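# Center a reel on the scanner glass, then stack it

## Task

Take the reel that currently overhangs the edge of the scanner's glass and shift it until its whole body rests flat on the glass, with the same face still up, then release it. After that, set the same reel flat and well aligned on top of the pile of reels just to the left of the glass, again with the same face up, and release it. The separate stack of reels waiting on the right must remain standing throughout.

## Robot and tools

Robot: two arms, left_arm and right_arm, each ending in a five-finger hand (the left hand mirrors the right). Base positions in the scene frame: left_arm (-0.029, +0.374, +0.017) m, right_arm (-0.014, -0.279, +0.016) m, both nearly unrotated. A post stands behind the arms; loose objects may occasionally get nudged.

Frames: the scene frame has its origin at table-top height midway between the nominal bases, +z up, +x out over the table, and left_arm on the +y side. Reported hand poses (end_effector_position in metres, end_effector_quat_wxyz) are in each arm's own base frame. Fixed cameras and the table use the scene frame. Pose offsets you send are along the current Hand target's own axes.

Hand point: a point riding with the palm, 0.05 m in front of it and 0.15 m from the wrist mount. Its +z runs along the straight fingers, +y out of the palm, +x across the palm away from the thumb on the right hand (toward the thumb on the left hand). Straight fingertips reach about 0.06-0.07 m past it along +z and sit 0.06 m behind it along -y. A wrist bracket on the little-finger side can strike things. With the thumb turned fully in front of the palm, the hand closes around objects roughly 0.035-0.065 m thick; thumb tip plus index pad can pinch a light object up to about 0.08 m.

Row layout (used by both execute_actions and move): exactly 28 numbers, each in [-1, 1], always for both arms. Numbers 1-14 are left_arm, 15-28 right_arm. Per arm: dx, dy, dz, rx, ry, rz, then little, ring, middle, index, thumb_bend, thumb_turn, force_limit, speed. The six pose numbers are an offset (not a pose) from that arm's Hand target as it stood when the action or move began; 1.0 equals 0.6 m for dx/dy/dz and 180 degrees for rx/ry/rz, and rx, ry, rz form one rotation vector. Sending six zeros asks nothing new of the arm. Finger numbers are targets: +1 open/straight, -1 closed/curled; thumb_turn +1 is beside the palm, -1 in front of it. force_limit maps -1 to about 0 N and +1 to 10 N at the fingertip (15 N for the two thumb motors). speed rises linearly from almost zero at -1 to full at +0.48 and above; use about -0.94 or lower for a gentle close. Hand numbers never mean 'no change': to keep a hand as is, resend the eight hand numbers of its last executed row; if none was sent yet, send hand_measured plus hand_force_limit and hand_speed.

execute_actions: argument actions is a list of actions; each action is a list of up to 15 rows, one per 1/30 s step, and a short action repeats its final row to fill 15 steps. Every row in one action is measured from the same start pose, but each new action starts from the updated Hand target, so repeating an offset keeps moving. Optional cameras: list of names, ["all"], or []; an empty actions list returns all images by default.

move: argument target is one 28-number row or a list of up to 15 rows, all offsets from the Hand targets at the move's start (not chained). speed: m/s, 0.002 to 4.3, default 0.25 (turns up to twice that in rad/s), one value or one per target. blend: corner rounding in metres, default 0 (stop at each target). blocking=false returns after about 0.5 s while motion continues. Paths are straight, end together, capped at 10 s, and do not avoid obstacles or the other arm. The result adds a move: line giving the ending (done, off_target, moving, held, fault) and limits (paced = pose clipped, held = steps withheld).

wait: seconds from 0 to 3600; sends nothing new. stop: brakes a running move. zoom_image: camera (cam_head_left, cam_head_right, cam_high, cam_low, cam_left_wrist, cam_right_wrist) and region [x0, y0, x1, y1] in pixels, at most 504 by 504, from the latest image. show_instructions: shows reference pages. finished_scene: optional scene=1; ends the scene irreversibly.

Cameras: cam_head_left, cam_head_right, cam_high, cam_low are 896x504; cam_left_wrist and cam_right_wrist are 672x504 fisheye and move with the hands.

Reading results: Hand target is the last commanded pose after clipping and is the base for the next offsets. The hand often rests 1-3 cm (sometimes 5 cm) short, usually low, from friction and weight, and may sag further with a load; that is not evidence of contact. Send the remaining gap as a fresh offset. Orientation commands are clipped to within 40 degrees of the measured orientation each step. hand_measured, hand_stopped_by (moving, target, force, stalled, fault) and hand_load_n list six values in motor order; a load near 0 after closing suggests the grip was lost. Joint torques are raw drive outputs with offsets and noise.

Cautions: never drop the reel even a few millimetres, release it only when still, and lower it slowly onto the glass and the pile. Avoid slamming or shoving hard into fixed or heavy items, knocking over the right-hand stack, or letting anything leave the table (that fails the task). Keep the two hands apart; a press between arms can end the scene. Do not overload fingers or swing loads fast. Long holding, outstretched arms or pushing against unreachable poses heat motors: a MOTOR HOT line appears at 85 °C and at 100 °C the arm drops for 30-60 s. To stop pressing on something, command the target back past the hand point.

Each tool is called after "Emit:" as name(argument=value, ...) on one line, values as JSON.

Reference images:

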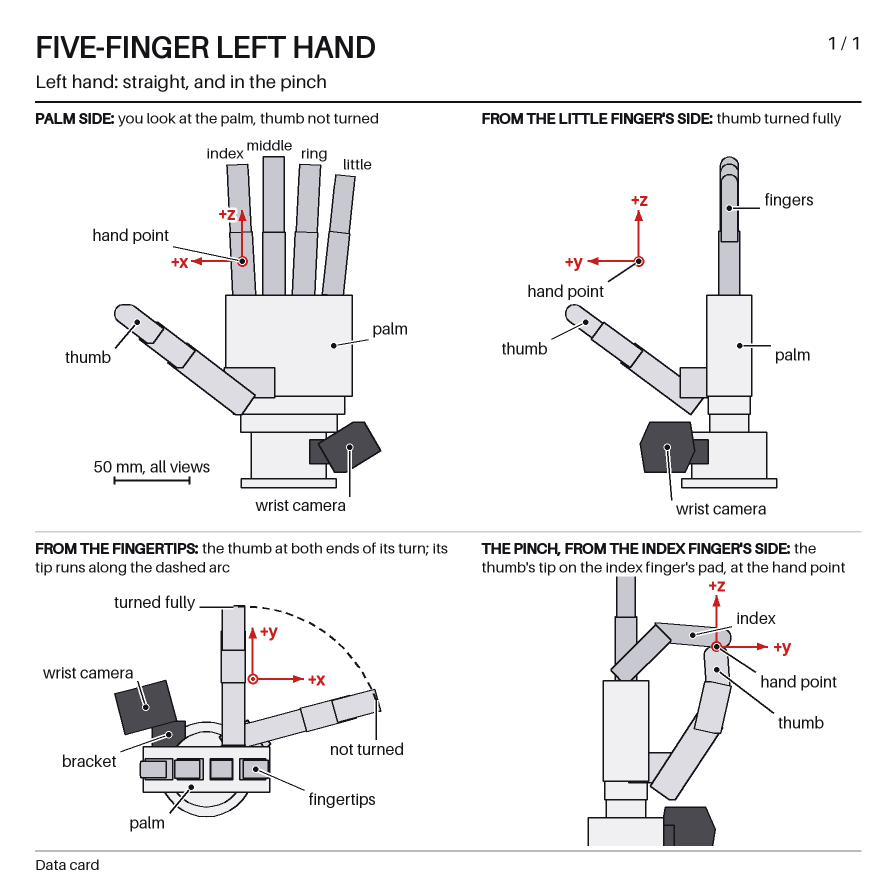

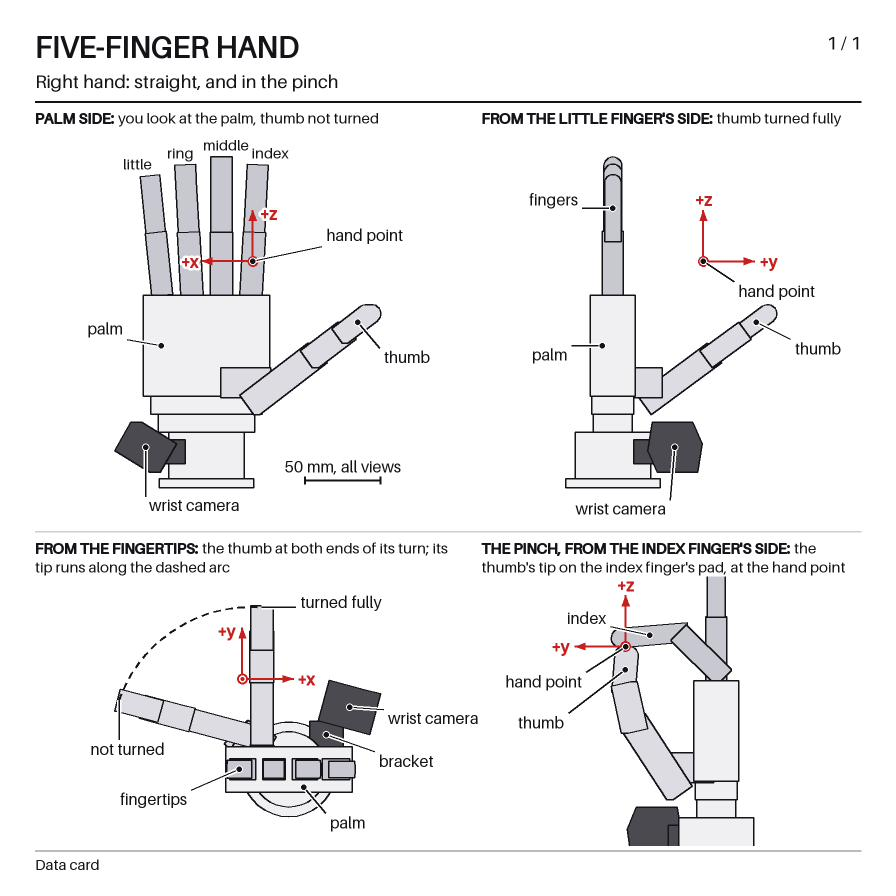

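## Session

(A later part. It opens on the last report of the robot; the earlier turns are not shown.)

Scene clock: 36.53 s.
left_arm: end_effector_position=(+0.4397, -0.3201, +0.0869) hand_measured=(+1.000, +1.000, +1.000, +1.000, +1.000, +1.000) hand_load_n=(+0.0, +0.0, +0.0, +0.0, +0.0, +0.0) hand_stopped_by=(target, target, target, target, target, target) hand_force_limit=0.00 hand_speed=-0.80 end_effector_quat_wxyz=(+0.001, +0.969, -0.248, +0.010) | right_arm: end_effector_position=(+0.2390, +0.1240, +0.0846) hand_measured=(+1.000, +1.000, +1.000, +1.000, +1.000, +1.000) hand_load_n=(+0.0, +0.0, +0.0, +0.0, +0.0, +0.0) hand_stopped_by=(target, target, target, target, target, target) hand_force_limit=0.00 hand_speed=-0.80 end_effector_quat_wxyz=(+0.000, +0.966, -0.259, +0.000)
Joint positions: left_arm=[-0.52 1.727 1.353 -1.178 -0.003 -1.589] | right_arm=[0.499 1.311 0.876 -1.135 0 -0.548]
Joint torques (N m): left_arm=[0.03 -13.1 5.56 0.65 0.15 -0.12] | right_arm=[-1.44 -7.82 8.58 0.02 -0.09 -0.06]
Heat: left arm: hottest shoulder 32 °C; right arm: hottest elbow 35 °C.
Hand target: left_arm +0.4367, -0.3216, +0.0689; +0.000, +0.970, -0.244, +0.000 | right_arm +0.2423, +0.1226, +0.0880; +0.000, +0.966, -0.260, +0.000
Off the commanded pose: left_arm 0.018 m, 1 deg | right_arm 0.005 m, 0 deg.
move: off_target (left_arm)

Emit:
move(target=[0,0,-0.039,0,0,0,1,1,1,1,1,1,0,-0.8,0,0.0,-0.01,0,0,0,1,1,1,1,1,1,0,-0.8], speed=0.05)

Emit:
move(target=[0,0.055,0,0,0,0,1,1,1,1,1,1,0,-0.8,0,-0.04,0,0,0,0,1,1,1,1,1,1,0,-0.8], speed=0.05, cameras=["cam_head_right","cam_low","cam_left_wrist","cam_high"])

Emit:
zoom_image(camera="cam_low", region=[390, 230, 510, 300])

Emit:
zoom_image(camera="cam_high", region=[410, 120, 550, 260])

Emit:
zoom_image(camera="cam_head_right", region=[370, 220, 480, 330])

Scene clock: 38.20 s.
left_arm: end_effector_position=(+0.4357, -0.3178, +0.0863) hand_measured=(+1.000, +1.000, +1.000, +1.000, +1.000, +1.000) hand_load_n=(+0.0, +0.0, +0.0, +0.0, +0.0, +0.0) hand_stopped_by=(target, target, target, target, target, target) hand_force_limit=0.00 hand_speed=-0.80 end_effector_quat_wxyz=(-0.001, +0.969, -0.248, +0.001) | right_arm: end_effector_position=(+0.2362, +0.1225, +0.0856) hand_measured=(+1.000, +1.000, +1.000, +1.000, +1.000, +1.000) hand_load_n=(+0.0, +0.0, +0.0, +0.0, +0.0, +0.0) hand_stopped_by=(target, target, target, target, target, target) hand_force_limit=0.00 hand_speed=-0.80 end_effector_quat_wxyz=(+0.004, +0.966, -0.259, -0.004)
Joint positions: left_arm=[-0.52 1.727 1.353 -1.195 -0.003 -1.59] | right_arm=[0.499 1.311 0.876 -1.147 0 -0.548]
Joint torques (N m): left_arm=[0.03 -14.39 8.01 -0.7 0.14 -0.11] | right_arm=[-1.55 -8.47 9.35 -0.2 -0.09 -0.05]
Heat: left arm: hottest shoulder 33 °C; right arm: hottest elbow 35 °C.
Hand target: left_arm +0.4367, -0.3216, +0.0923; +0.000, +0.970, -0.244, +0.000 | right_arm +0.2423, +0.1226, +0.0940; +0.000, +0.966, -0.260, +0.000
Off the commanded pose: left_arm 0.007 m, 0 deg | right_arm 0.010 m, 1 deg.
move: done

Scene clock: 39.47 s.
left_arm: end_effector_position=(+0.4184, -0.3410, +0.0858) hand_measured=(+1.000, +1.000, +1.000, +1.000, +1.000, +1.000) hand_load_n=(+0.0, +0.0, +0.0, +0.0, +0.0, +0.0) hand_stopped_by=(target, target, target, target, target, target) hand_force_limit=0.00 hand_speed=-0.80 end_effector_quat_wxyz=(-0.004, +0.970, -0.245, -0.004) | right_arm: end_effector_position=(+0.2412, +0.1298, +0.0867) hand_measured=(+1.000, +1.000, +1.000, +1.000, +1.000, +1.000) hand_load_n=(+0.0, +0.0, -2.5, +0.0, -0.5, +0.0) hand_stopped_by=(target, target, target, target, target, target) hand_force_limit=0.00 hand_speed=-0.80 end_effector_quat_wxyz=(+0.012, +0.965, -0.261, -0.009)
Joint positions: left_arm=[-0.578 1.727 1.353 -1.206 -0.005 -1.655] | right_arm=[0.512 1.345 0.907 -1.161 0.004 -0.53]
Joint torques (N m): left_arm=[-0.62 -14.15 8.42 -0.38 0.24 -0.1] | right_arm=[0.32 -7.3 10.84 0.36 -0.26 0.1]
Heat: left arm: hottest shoulder 33 °C; right arm: hottest elbow 35 °C.
Hand target: left_arm +0.4212, -0.3506, +0.0922; +0.000, +0.970, -0.244, +0.000 | right_arm +0.2541, +0.1433, +0.0939; +0.000, +0.966, -0.259, +0.000
Off the commanded pose: left_arm 0.012 m, 1 deg | right_arm 0.020 m, 2 deg.
move: off_target (left_arm, right_arm)
cam_left_wrist: T_world_to_cam=[[0.65705, 0.75339, 0.02631, -0.02204], [0.67117, -0.60052, 0.43462, -0.51708], [0.34324, -0.2679, -0.90023, -0.04043]] pos_world=[0.37541, -0.30474, 0.18891]
Images, in order (width x height): cam_head_right 896x504, cam_high 896x504, cam_low 896x504, cam_left_wrist 672x504.

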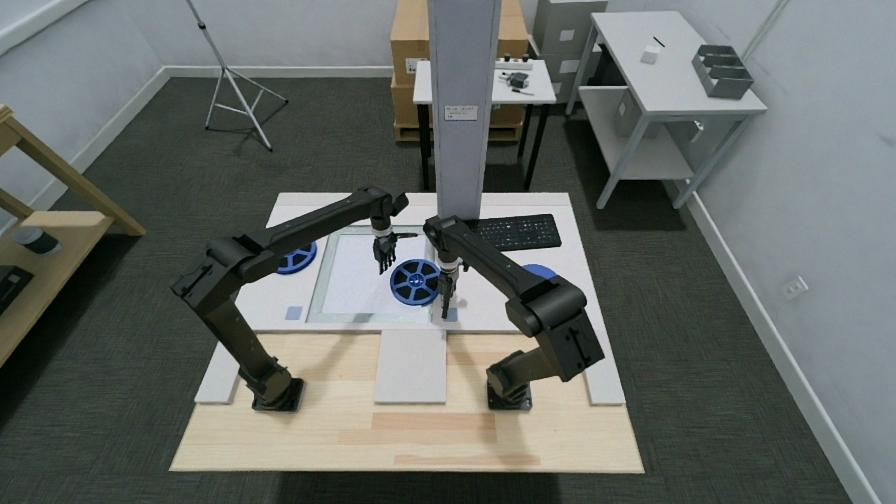

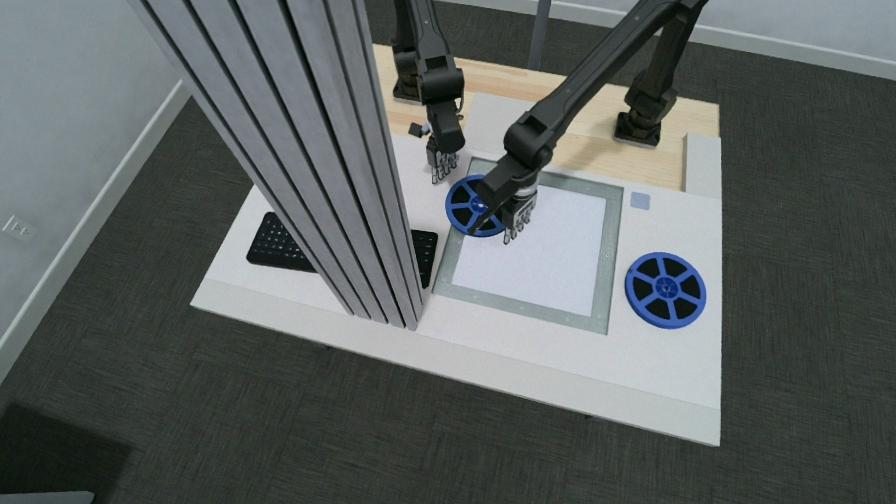

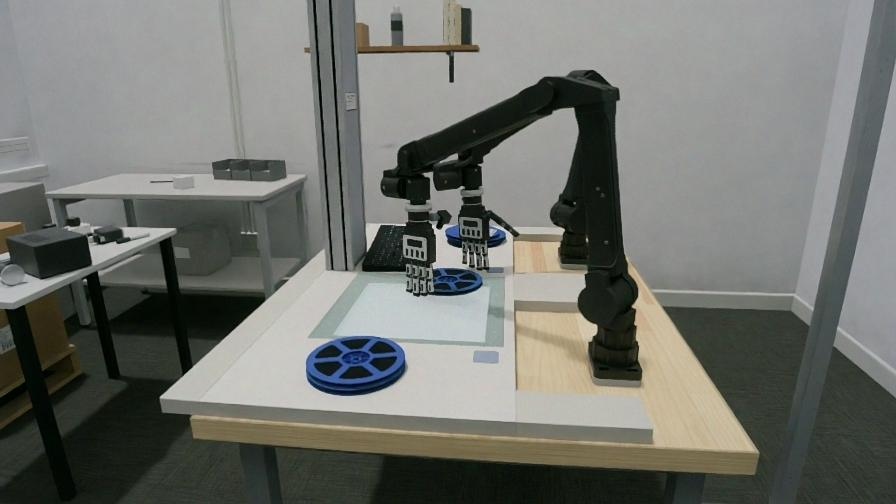

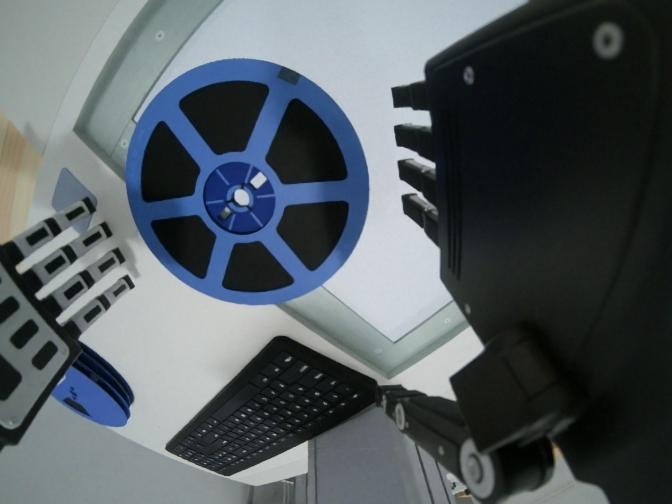

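Scaled by 4.200 from the camera's image (finer frame: 1280x720).

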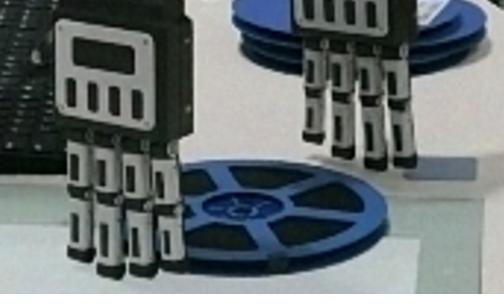

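Scaled by 3.600 from the camera's image (finer frame: 1280x720).

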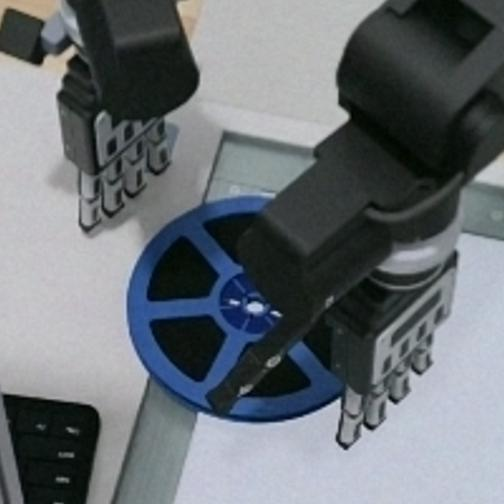

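Scaled by 4.582 from the camera's image (finer frame: 1280x720).

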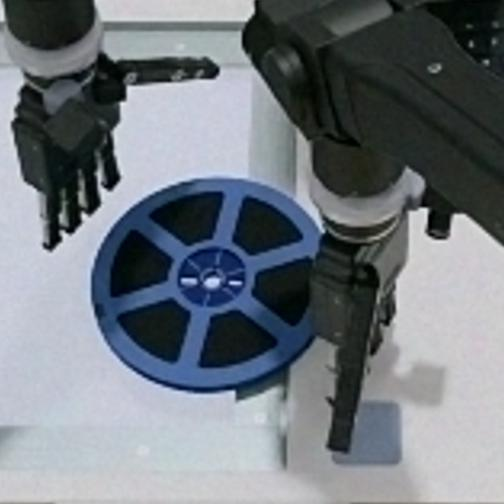

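Emit:
move(target=[0,0,-0.015,0,0,0,1,1,1,1,1,1,0,-0.8,0,0.02,-0.02,0,0,0,1,1,1,1,1,1,0,-0.8], speed=0.05, cameras=["cam_low","cam_high"])

Emit:
zoom_image(camera="cam_low", region=[390, 230, 510, 300])

Emit:
zoom_image(camera="cam_high", region=[410, 120, 550, 260])

Scene clock: 40.63 s.
left_arm: end_effector_position=(+0.4134, -0.3396, +0.0854) hand_measured=(+1.000, +1.000, +1.000, +1.000, +1.000, +1.000) hand_load_n=(+0.0, +0.0, +0.0, +0.0, -0.5, +0.0) hand_stopped_by=(target, target, target, target, target, target) hand_force_limit=0.00 hand_speed=-0.80 end_effector_quat_wxyz=(-0.006, +0.969, -0.245, -0.012) | right_arm: end_effector_position=(+0.2352, +0.1270, +0.0918) hand_measured=(+1.000, +1.000, +1.000, +1.000, +1.000, +1.000) hand_load_n=(+0.0, +0.0, +0.0, +0.0, +0.0, +0.0) hand_stopped_by=(target, target, target, target, target, target) hand_force_limit=0.00 hand_speed=-0.80 end_effector_quat_wxyz=(+0.016, +0.965, -0.261, -0.015)
Joint positions: left_arm=[-0.581 1.727 1.354 -1.225 -0.004 -1.656] | right_arm=[0.512 1.332 0.907 -1.188 0.002 -0.529]
Joint torques (N m): left_arm=[-0.38 -14.86 9.29 -0.54 0.23 -0.11] | right_arm=[-1.08 -9.35 10.47 0.09 -0.15 -0.05]
Heat: left arm: hottest shoulder 33 °C; right arm: hottest elbow 35 °C.
Hand target: left_arm +0.4212, -0.3505, +0.1011; +0.000, +0.970, -0.244, +0.000 | right_arm +0.2482, +0.1329, +0.1059; +0.000, +0.966, -0.260, +0.000
Off the commanded pose: left_arm 0.021 m, 2 deg | right_arm 0.020 m, 2 deg.
move: off_target (left_arm, right_arm)
Images, in order (width x height): cam_high 896x504, cam_low 896x504.

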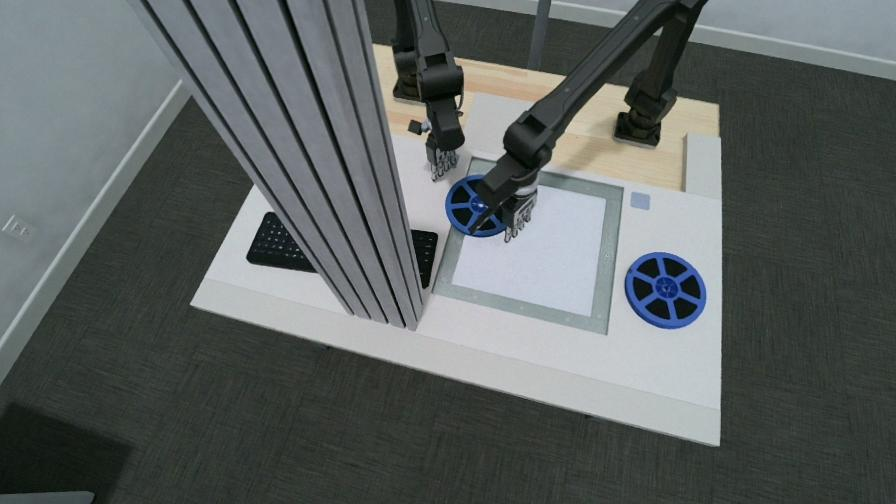

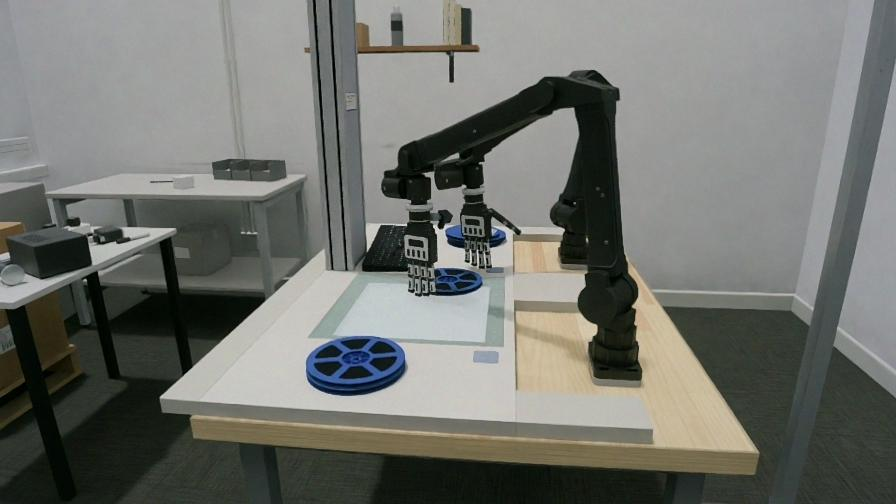

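Scaled by 4.200 from the camera's image (finer frame: 1280x720).

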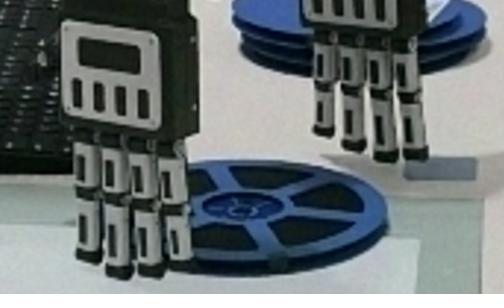

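Scaled by 3.600 from the camera's image (finer frame: 1280x720).

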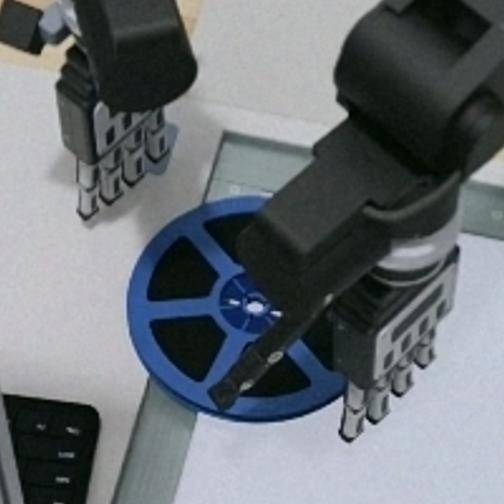

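Emit:
move(target=[0,0,-0.02,0,0,0,1,1,1,1,1,1,0,-0.8,0,0,0,0,0,0,1,1,1,1,1,1,0,-0.8], speed=0.05)

Scene clock: 41.77 s.
left_arm: end_effector_position=(+0.4107, -0.3383, +0.0931) hand_measured=(+1.000, +1.000, +1.000, +1.000, +1.000, +1.000) hand_load_n=(+0.0, +0.0, +0.0, +0.0, +0.0, +0.0) hand_stopped_by=(target, target, target, target, target, target) hand_force_limit=0.00 hand_speed=-0.80 end_effector_quat_wxyz=(-0.008, +0.969, -0.246, -0.019) | right_arm: end_effector_position=(+0.2352, +0.1270, +0.0918) hand_measured=(+1.000, +1.000, +1.000, +1.000, +1.000, +1.000) hand_load_n=(+0.0, +0.0, +0.0, +0.0, +0.0, +0.0) hand_stopped_by=(target, target, target, target, target, target) hand_force_limit=0.00 hand_speed=-0.80 end_effector_quat_wxyz=(+0.016, +0.965, -0.261, -0.015)
Joint positions: left_arm=[-0.581 1.721 1.368 -1.258 -0.003 -1.656] | right_arm=[0.512 1.332 0.907 -1.188 0.002 -0.529]
Joint torques (N m): left_arm=[-0.32 -15.15 9.74 -0.49 0.16 -0.1] | right_arm=[-1.08 -9.29 10.45 -0.01 -0.15 -0.06]
Heat: left arm: hottest shoulder 33 °C; right arm: hottest elbow 35 °C.
Hand target: left_arm +0.4213, -0.3506, +0.1132; +0.000, +0.970, -0.244, +0.000 | right_arm +0.2482, +0.1330, +0.1059; +0.000, +0.966, -0.260, +0.000
Off the commanded pose: left_arm 0.026 m, 2 deg | right_arm 0.020 m, 2 deg.
move: off_target (left_arm)

Emit:
move(target=[0,0.04,0,0,0,0,1,1,1,1,1,1,0,-0.8,0,-0.05,0,0,0,0,1,1,1,1,1,1,0,-0.8], speed=0.04, cameras=["cam_head_right","cam_low","cam_left_wrist","cam_high"])

Emit:
zoom_image(camera="cam_low", region=[390, 230, 510, 300])

Emit:
zoom_image(camera="cam_high", region=[410, 120, 550, 260])

Emit:
zoom_image(camera="cam_head_right", region=[370, 220, 480, 330])

Scene clock: 43.97 s.
left_arm: end_effector_position=(+0.3998, -0.3593, +0.0968) hand_measured=(+1.000, +1.000, +1.000, +1.000, +1.000, +1.000) hand_load_n=(+0.0, +0.0, +0.0, +0.0, +0.0, +0.0) hand_stopped_by=(target, target, target, target, target, target) hand_force_limit=0.00 hand_speed=-0.80 end_effector_quat_wxyz=(-0.007, +0.969, -0.247, -0.015) | right_arm: end_effector_position=(+0.2489, +0.1460, +0.0944) hand_measured=(+1.000, +1.000, +1.000, +1.000, +1.000, +1.000) hand_load_n=(+0.0, +0.0, +0.0, +0.0, +0.0, +0.0) hand_stopped_by=(target, target, target, target, target, target) hand_force_limit=0.00 hand_speed=-0.80 end_effector_quat_wxyz=(+0.013, +0.965, -0.260, -0.012)
Joint positions: left_arm=[-0.628 1.721 1.378 -1.261 -0.002 -1.7] | right_arm=[0.54 1.38 0.962 -1.188 0 -0.505]
Joint torques (N m): left_arm=[-0.38 -14.56 9.72 -0.46 0.14 -0.11] | right_arm=[0.09 -8.53 11.37 0.13 -0.14 0.08]
Heat: left arm: hottest shoulder 33 °C; right arm: hottest elbow 35 °C.
Hand target: left_arm +0.4098, -0.3717, +0.1131; +0.000, +0.970, -0.244, +0.000 | right_arm +0.2633, +0.1589, +0.1059; +0.000, +0.966, -0.259, +0.000
Off the commanded pose: left_arm 0.023 m, 2 deg | right_arm 0.022 m, 2 deg.
move: off_target (left_arm, right_arm)
cam_left_wrist: T_world_to_cam=[[0.66099, 0.75008, 0.02177, 0.0013], [0.67729, -0.60883, 0.41303, -0.52367], [0.32306, -0.25827, -0.91046, -0.01655]] pos_world=[0.35916, -0.32408, 0.2012]
Images, in order (width x height): cam_head_right 896x504, cam_high 896x504, cam_low 896x504, cam_left_wrist 672x504.

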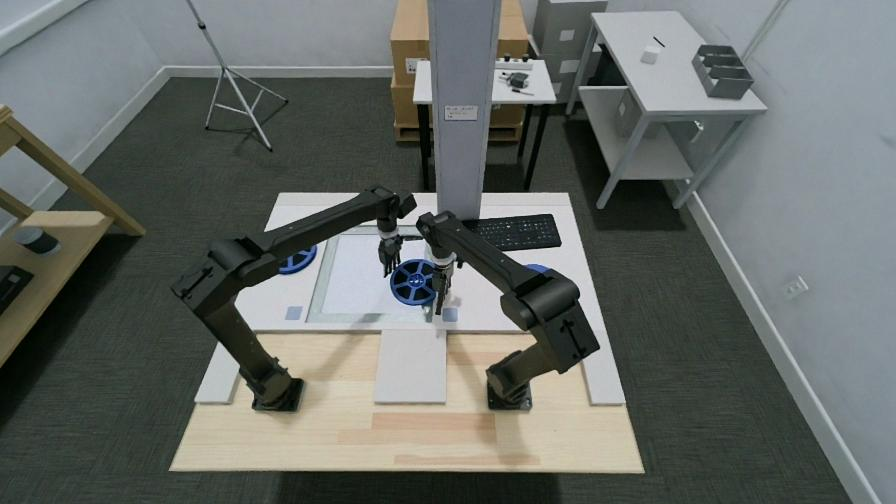

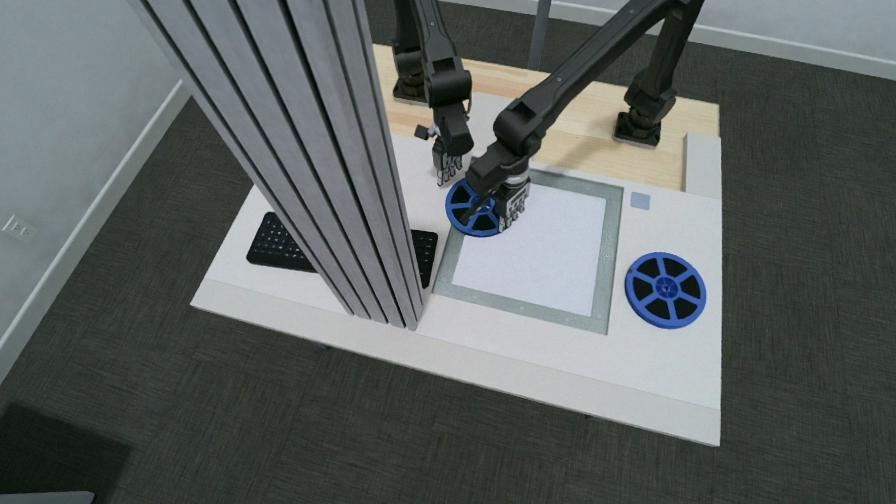

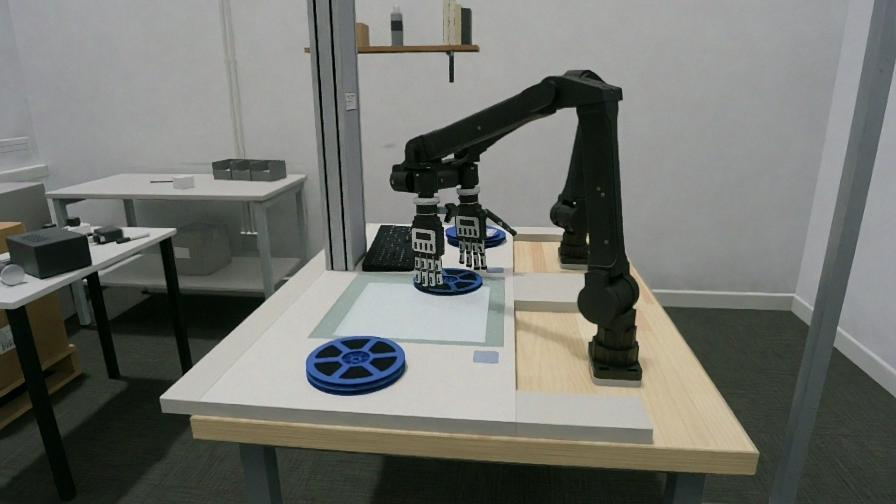

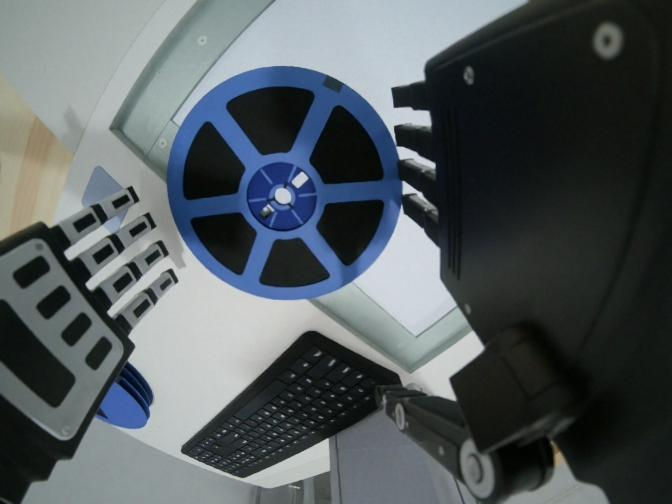

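Scaled by 4.200 from the camera's image (finer frame: 1280x720).

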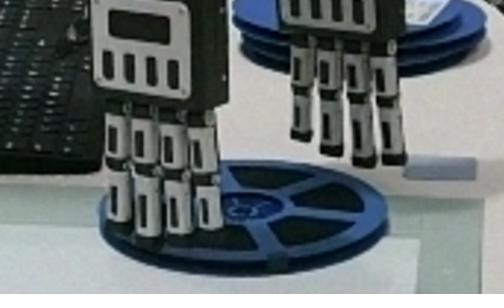

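Scaled by 3.600 from the camera's image (finer frame: 1280x720).

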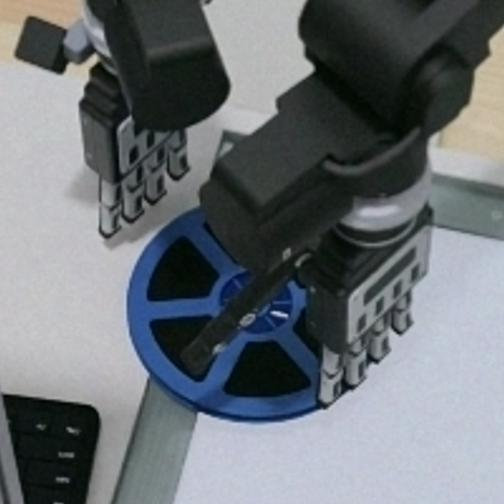

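Scaled by 4.582 from the camera's image (finer frame: 1280x720).

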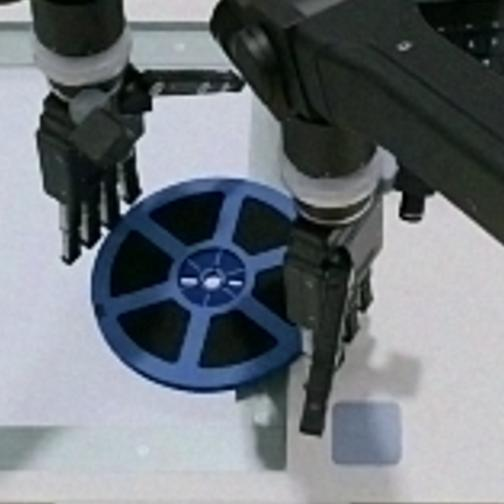

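Emit:
move(target=[0.015,-0.06,0,0,0,0,1,1,1,1,1,1,0,-0.8,0,0,0.043,0,0,0,1,1,1,1,1,1,0,-0.8], speed=0.04)

Emit:
move(target=[0,0,0.06,0,0,0,1,1,1,1,1,1,0,-0.8,0,0,0,0,0,0,1,1,1,1,1,1,0,-0.8], speed=0.04, cameras=["cam_low","cam_left_wrist","cam_high"])

Scene clock: 46.30 s.
left_arm: end_effector_position=(+0.4212, -0.3385, +0.1029) hand_measured=(+1.000, +1.000, +1.000, +1.000, +1.000, +1.000) hand_load_n=(+0.0, +0.0, +0.0, +0.0, +0.0, +0.0) hand_stopped_by=(target, target, target, target, target, target) hand_force_limit=0.00 hand_speed=-0.80 end_effector_quat_wxyz=(-0.005, +0.971, -0.240, -0.010) | right_arm: end_effector_position=(+0.2571, +0.1509, +0.0862) hand_measured=(+1.000, +1.000, +1.000, +1.000, +1.000, +1.000) hand_load_n=(+0.5, +0.0, -3.0, +0.0, +0.0, +0.0) hand_stopped_by=(target, target, target, target, target, target) hand_force_limit=0.00 hand_speed=-0.80 end_effector_quat_wxyz=(+0.006, +0.966, -0.260, -0.006)
Joint positions: left_arm=[-0.571 1.721 1.394 -1.265 -0.002 -1.656] | right_arm=[0.54 1.4 0.962 -1.149 0 -0.505]
Joint torques (N m): left_arm=[0.91 -13.63 9.85 -0.5 0.11 0.13] | right_arm=[-0.03 -7.71 7.99 1.36 -0.12 0.08]
Heat: left arm: hottest shoulder 33 °C; right arm: hottest elbow 36 °C.
Hand target: left_arm +0.4347, -0.3443, +0.1132; +0.000, +0.970, -0.244, +0.000 | right_arm +0.2633, +0.1589, +0.0801; +0.000, +0.966, -0.260, +0.000
Off the commanded pose: left_arm 0.018 m, 1 deg | right_arm 0.012 m, 1 deg.
move: off_target (left_arm, right_arm)

Scene clock: 47.63 s.
left_arm: end_effector_position=(+0.4355, -0.3478, +0.0910) hand_measured=(+1.000, +1.000, +1.000, +1.000, +1.000, +1.000) hand_load_n=(+0.0, +0.0, +0.0, +0.0, -0.5, +0.0) hand_stopped_by=(target, target, target, target, target, target) hand_force_limit=0.00 hand_speed=-0.80 end_effector_quat_wxyz=(+0.002, +0.971, -0.241, +0.009) | right_arm: end_effector_position=(+0.2571, +0.1509, +0.0862) hand_measured=(+1.000, +1.000, +1.000, +1.000, +1.000, +1.000) hand_load_n=(+0.0, +0.0, -3.0, +0.0, +0.0, +0.0) hand_stopped_by=(target, target, target, target, target, target) hand_force_limit=0.00 hand_speed=-0.80 end_effector_quat_wxyz=(+0.006, +0.966, -0.260, -0.006)
Joint positions: left_arm=[-0.571 1.748 1.394 -1.198 -0.002 -1.655] | right_arm=[0.54 1.4 0.962 -1.149 0 -0.505]
Joint torques (N m): left_arm=[0.73 -13.51 6.02 0.35 0.13 0.12] | right_arm=[-0.03 -7.65 8.01 1.36 -0.12 0.08]
Heat: left arm: hottest shoulder 33 °C; right arm: hottest elbow 36 °C.
Hand target: left_arm +0.4348, -0.3444, +0.0773; +0.000, +0.970, -0.244, +0.000 | right_arm +0.2633, +0.1589, +0.0801; +0.000, +0.966, -0.260, +0.000
Off the commanded pose: left_arm 0.014 m, 1 deg | right_arm 0.012 m, 1 deg.
move: off_target (left_arm)
cam_left_wrist: T_world_to_cam=[[0.65043, 0.75907, 0.02738, -0.0236], [0.66626, -0.58748, 0.45931, -0.53049], [0.36474, -0.28051, -0.88785, -0.05831]] pos_world=[0.39006, -0.3101, 0.19254]
Images, in order (width x height): cam_high 896x504, cam_low 896x504, cam_left_wrist 672x504.

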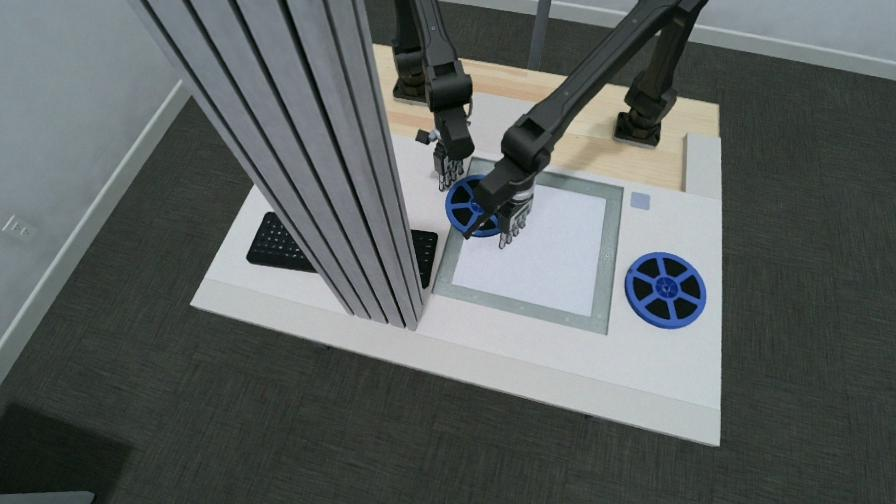

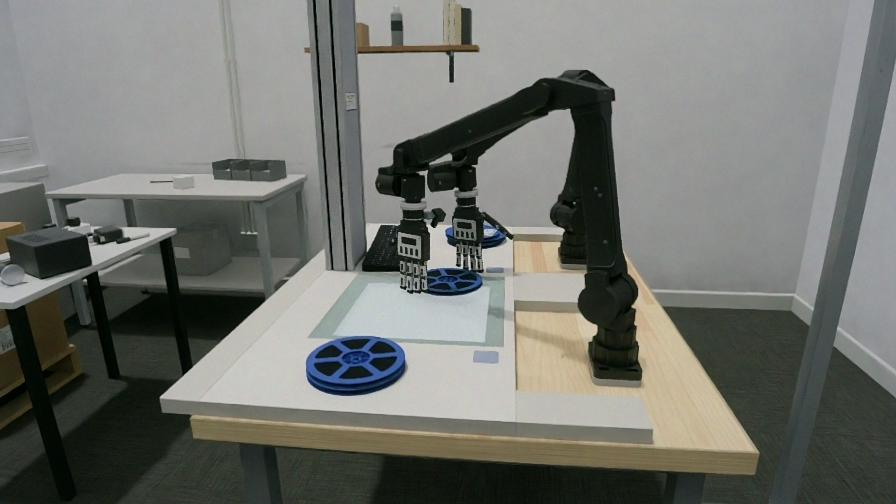

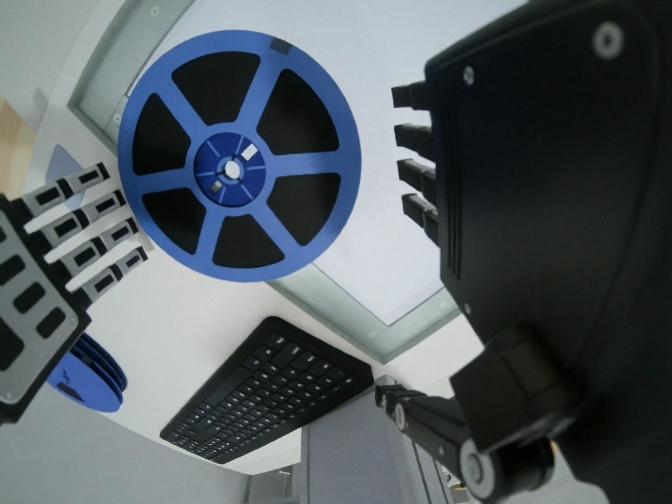

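Emit:
zoom_image(camera="cam_left_wrist", region=[60, 100, 260, 320])

Emit:
zoom_image(camera="cam_high", region=[410, 130, 550, 260])

Emit:
zoom_image(camera="cam_low", region=[390, 230, 510, 300])

Scaled by 2.291 from the camera's image (finer frame: 960x720).

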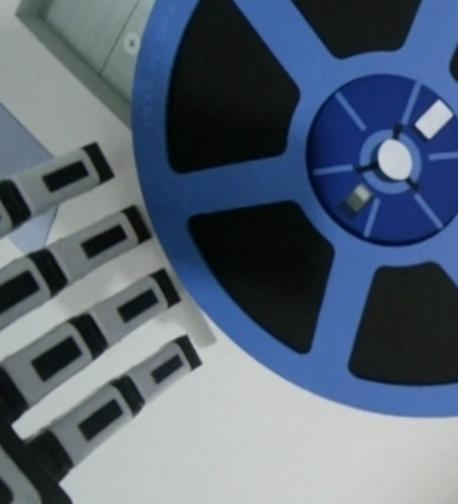

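Scaled by 3.600 from the camera's image (finer frame: 1280x720).

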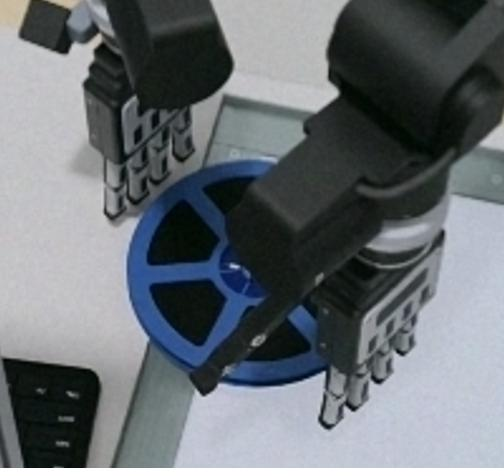

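Scaled by 4.200 from the camera's image (finer frame: 1280x720).

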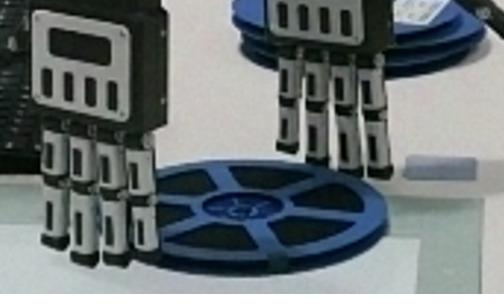

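Emit:
move(target=[-0.03,0.045,0.008,0,0,0,1,1,1,1,1,1,0,-0.8,0,0,0,0,0,0,1,1,1,1,1,1,0,-0.8], speed=0.04, cameras=["cam_low","cam_left_wrist","cam_high"])

Emit:
zoom_image(camera="cam_left_wrist", region=[60, 60, 460, 340])

Emit:
zoom_image(camera="cam_high", region=[410, 130, 550, 260])

Emit:
zoom_image(camera="cam_low", region=[390, 230, 510, 300])

Scene clock: 49.97 s.
left_arm: end_effector_position=(+0.4199, -0.3550, +0.0860) hand_measured=(+1.000, +1.000, +1.000, +1.000, +1.000, +1.000) hand_load_n=(+0.0, +0.0, +0.0, +0.0, +0.0, +0.0) hand_stopped_by=(target, target, target, target, target, target) hand_force_limit=0.00 hand_speed=-0.80 end_effector_quat_wxyz=(-0.002, +0.970, -0.241, +0.015) | right_arm: end_effector_position=(+0.2571, +0.1509, +0.0862) hand_measured=(+1.000, +1.000, +1.000, +1.000, +1.000, +1.000) hand_load_n=(+0.0, +0.0, -3.0, +0.0, +0.0, +0.0) hand_stopped_by=(target, target, target, target, target, target) hand_force_limit=0.00 hand_speed=-0.80 end_effector_quat_wxyz=(+0.006, +0.966, -0.260, -0.006)
Joint positions: left_arm=[-0.603 1.725 1.349 -1.167 -0.014 -1.687] | right_arm=[0.54 1.4 0.962 -1.149 0 -0.505]
Joint torques (N m): left_arm=[-0.85 -13.92 5.15 0.17 0.58 -0.11] | right_arm=[0.09 -7.77 7.99 1.37 -0.12 0.08]
Heat: left arm: hottest shoulder 33 °C; right arm: hottest elbow 36 °C.
Hand target: left_arm +0.4061, -0.3596, +0.0725; +0.000, +0.970, -0.244, +0.000 | right_arm +0.2633, +0.1589, +0.0801; +0.000, +0.966, -0.260, +0.000
Off the commanded pose: left_arm 0.020 m, 2 deg | right_arm 0.012 m, 1 deg.
move: off_target (left_arm)
cam_left_wrist: T_world_to_cam=[[0.65096, 0.7581, 0.03921, -0.00937], [0.65926, -0.59019, 0.46588, -0.52063], [0.37632, -0.27742, -0.88398, -0.06323]] pos_world=[0.37312, -0.31771, 0.18702]
Images, in order (width x height): cam_high 896x504, cam_low 896x504, cam_left_wrist 672x504.

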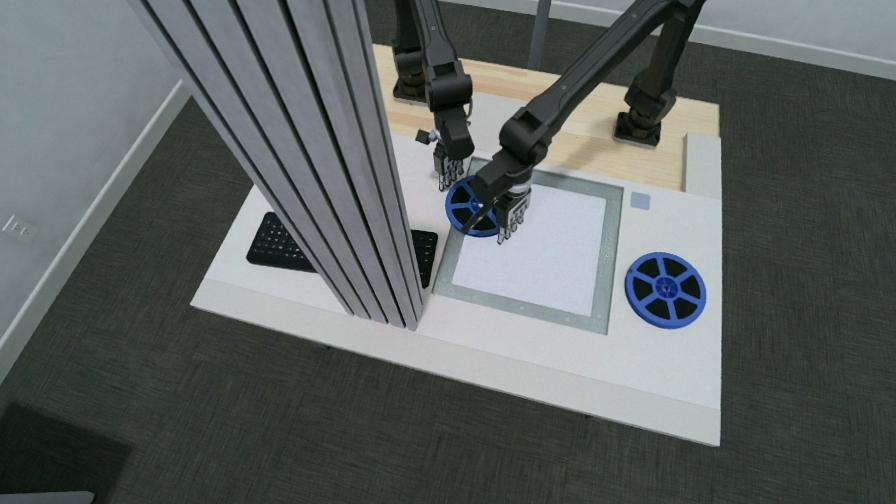

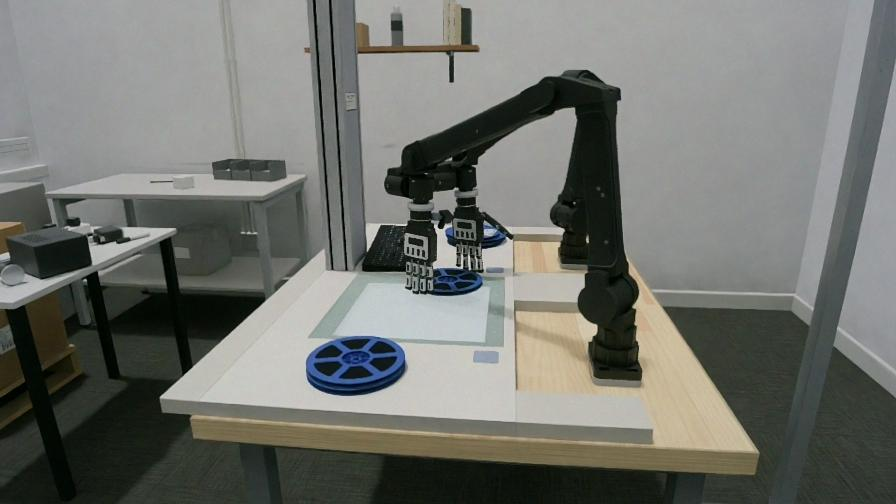

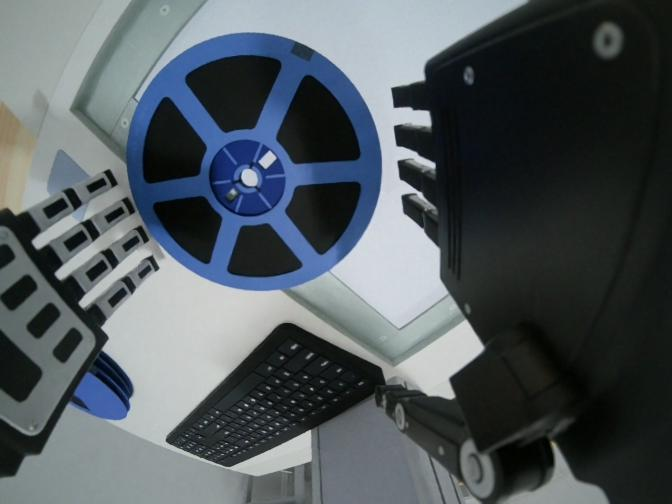

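Scaled by 1.260 from the camera's image (finer frame: 960x720).

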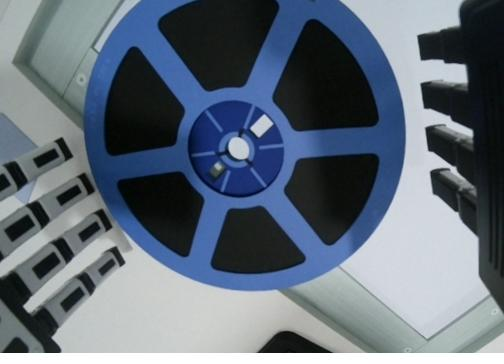

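Scaled by 3.600 from the camera's image (finer frame: 1280x720).

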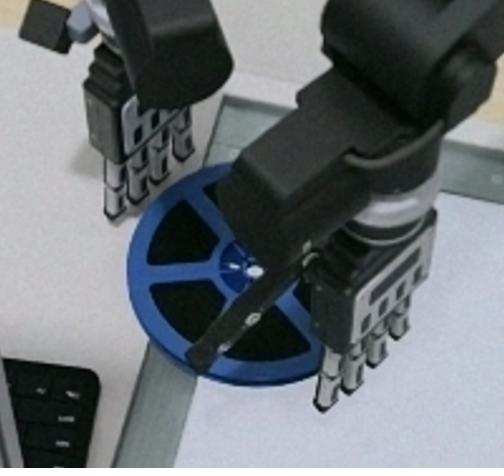

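Scaled by 4.200 from the camera's image (finer frame: 1280x720).

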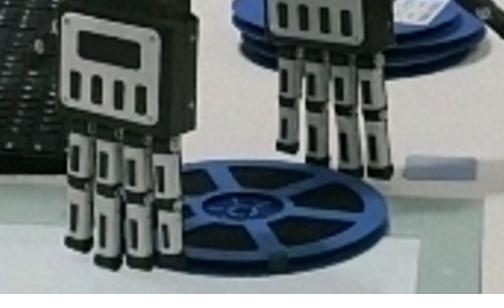

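Emit:
move(target=[0,0.03,-0.018,0,0,0,1,1,1,1,1,1,0,-0.8,0,0,-0.009,0,0,0,1,1,1,1,1,1,0,-0.8], speed=0.04, cameras=["cam_left_wrist"])

Scene clock: 51.33 s.
left_arm: end_effector_position=(+0.4088, -0.3668, +0.0858) hand_measured=(+1.000, +1.000, +1.000, +1.000, +1.000, +1.000) hand_load_n=(+0.0, +0.0, +0.5, +0.0, +0.0, +0.0) hand_stopped_by=(target, target, target, target, target, target) hand_force_limit=0.00 hand_speed=-0.80 end_effector_quat_wxyz=(-0.003, +0.971, -0.240, +0.011) | right_arm: end_effector_position=(+0.2571, +0.1509, +0.0862) hand_measured=(+1.000, +1.000, +1.000, +1.000, +1.000, +1.000) hand_load_n=(+0.0, +0.0, -3.0, +0.0, +0.0, +0.0) hand_stopped_by=(target, target, target, target, target, target) hand_force_limit=0.00 hand_speed=-0.80 end_effector_quat_wxyz=(+0.006, +0.966, -0.260, -0.006)
Joint positions: left_arm=[-0.636 1.725 1.349 -1.177 -0.015 -1.722] | right_arm=[0.54 1.4 0.962 -1.149 0 -0.505]
Joint torques (N m): left_arm=[-1.26 -14.1 6.84 -0.58 0.66 -0.12] | right_arm=[0.09 -8.23 8.7 0.83 -0.12 0.07]
Heat: left arm: hottest shoulder 33 °C; right arm: hottest elbow 36 °C.
Hand target: left_arm +0.3975, -0.3755, +0.0834; +0.000, +0.970, -0.244, +0.000 | right_arm +0.2633, +0.1589, +0.0855; +0.000, +0.966, -0.260, +0.000
Off the commanded pose: left_arm 0.014 m, 1 deg | right_arm 0.010 m, 1 deg.
move: off_target (left_arm)
cam_left_wrist: T_world_to_cam=[[0.64924, 0.75958, 0.03914, 0.00805], [0.66373, -0.59094, 0.45854, -0.52161], [0.37142, -0.27172, -0.88781, -0.05806]] pos_world=[0.36254, -0.33013, 0.18732]

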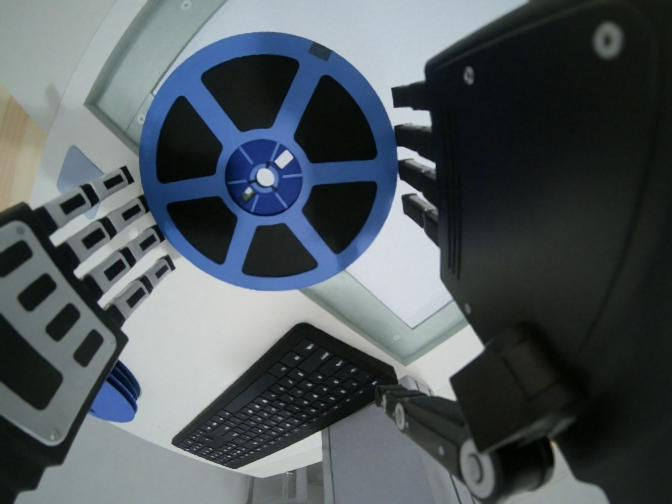

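Emit:
move(target=[0,0.025,0,0,0,0,1,1,1,1,1,1,0,-0.8,0,-0.025,0,0,0,0,1,1,1,1,1,1,0,-0.8], speed=0.04, cameras=["cam_left_wrist"])

Scene clock: 52.10 s.
left_arm: end_effector_position=(+0.4078, -0.3682, +0.0856) hand_measured=(+1.000, +1.000, +1.000, +1.000, +1.000, +1.000) hand_load_n=(+0.0, +0.0, +0.0, +0.0, +0.0, +0.0) hand_stopped_by=(target, target, target, target, target, target) hand_force_limit=0.00 hand_speed=-0.80 end_effector_quat_wxyz=(-0.005, +0.971, -0.239, +0.012) | right_arm: end_effector_position=(+0.2562, +0.1517, +0.0862) hand_measured=(+1.000, +1.000, +1.000, +1.000, +1.000, +1.000) hand_load_n=(+0.0, +0.0, -2.0, +0.0, +0.0, +0.0) hand_stopped_by=(target, target, target, target, target, target) hand_force_limit=0.00 hand_speed=-0.80 end_effector_quat_wxyz=(+0.007, +0.966, -0.260, -0.006)
Joint positions: left_arm=[-0.641 1.725 1.349 -1.177 -0.019 -1.728] | right_arm=[0.543 1.4 0.962 -1.151 0.001 -0.502]
Joint torques (N m): left_arm=[0.44 -14.68 6.83 -0.12 0.21 0.01] | right_arm=[-0.85 -9.17 7.62 0.42 -0.11 0.01]
Heat: left arm: hottest shoulder 33 °C; right arm: hottest elbow 36 °C.
Hand target: left_arm +0.4081, -0.3678, +0.0856; -0.004, +0.971, -0.239, +0.011 (not the last commanded pose) | right_arm +0.2567, +0.1517, +0.0861; +0.006, +0.966, -0.260, -0.005 (not the last commanded pose)
Off the commanded pose: left_arm 0.027 m, 2 deg | right_arm 0.025 m, 1 deg.
move: held (left_arm, right_arm; a check stopped the path); limits=held
pose unreachable (left arm): on one or more control steps of this call, first in action 0 (counted from 0), this arm could not follow its commanded pose, so it was not sent that pose on those steps. It may still have moved: this result reports where it is.
cause: moving toward the commanded pose would bring a part of the arm too close to another arm (a part of this arm just beyond joint 4 (wrist pitch) and a part of the right arm just beyond its joint 4 (wrist pitch), at the place that arm was heading or pushing toward when its own hold began).
pose unreachable (right arm): on one or more control steps of this call, first in action 0 (counted from 0), this arm could not follow its commanded pose, so it was not sent that pose on those steps. It may still have moved: this result reports where it is.
cause: moving toward the commanded pose would bring a part of the arm too close to another arm (a part of this arm just beyond joint 4 (wrist pitch) and a part of the left arm just beyond its joint 4 (wrist pitch), along the way the arms are being sent, or toward where that arm still pushes).
cam_left_wrist: T_world_to_cam=[[0.64788, 0.76054, 0.0428, 0.0104], [0.66381, -0.59126, 0.458, -0.52175], [0.37363, -0.26832, -0.88792, -0.05789]] pos_world=[0.36124, -0.33193, 0.18711]

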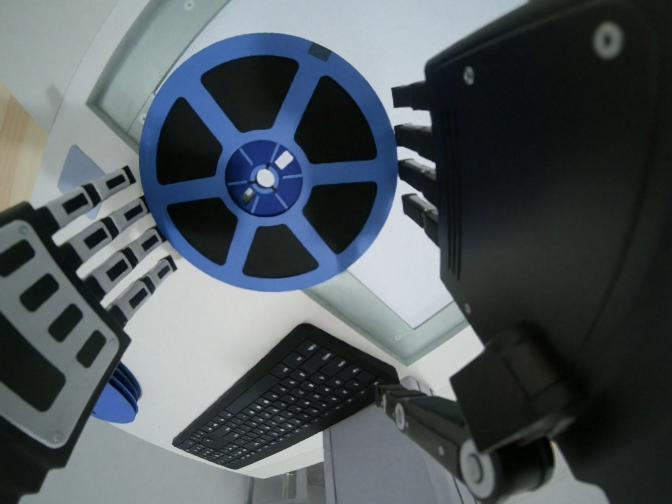

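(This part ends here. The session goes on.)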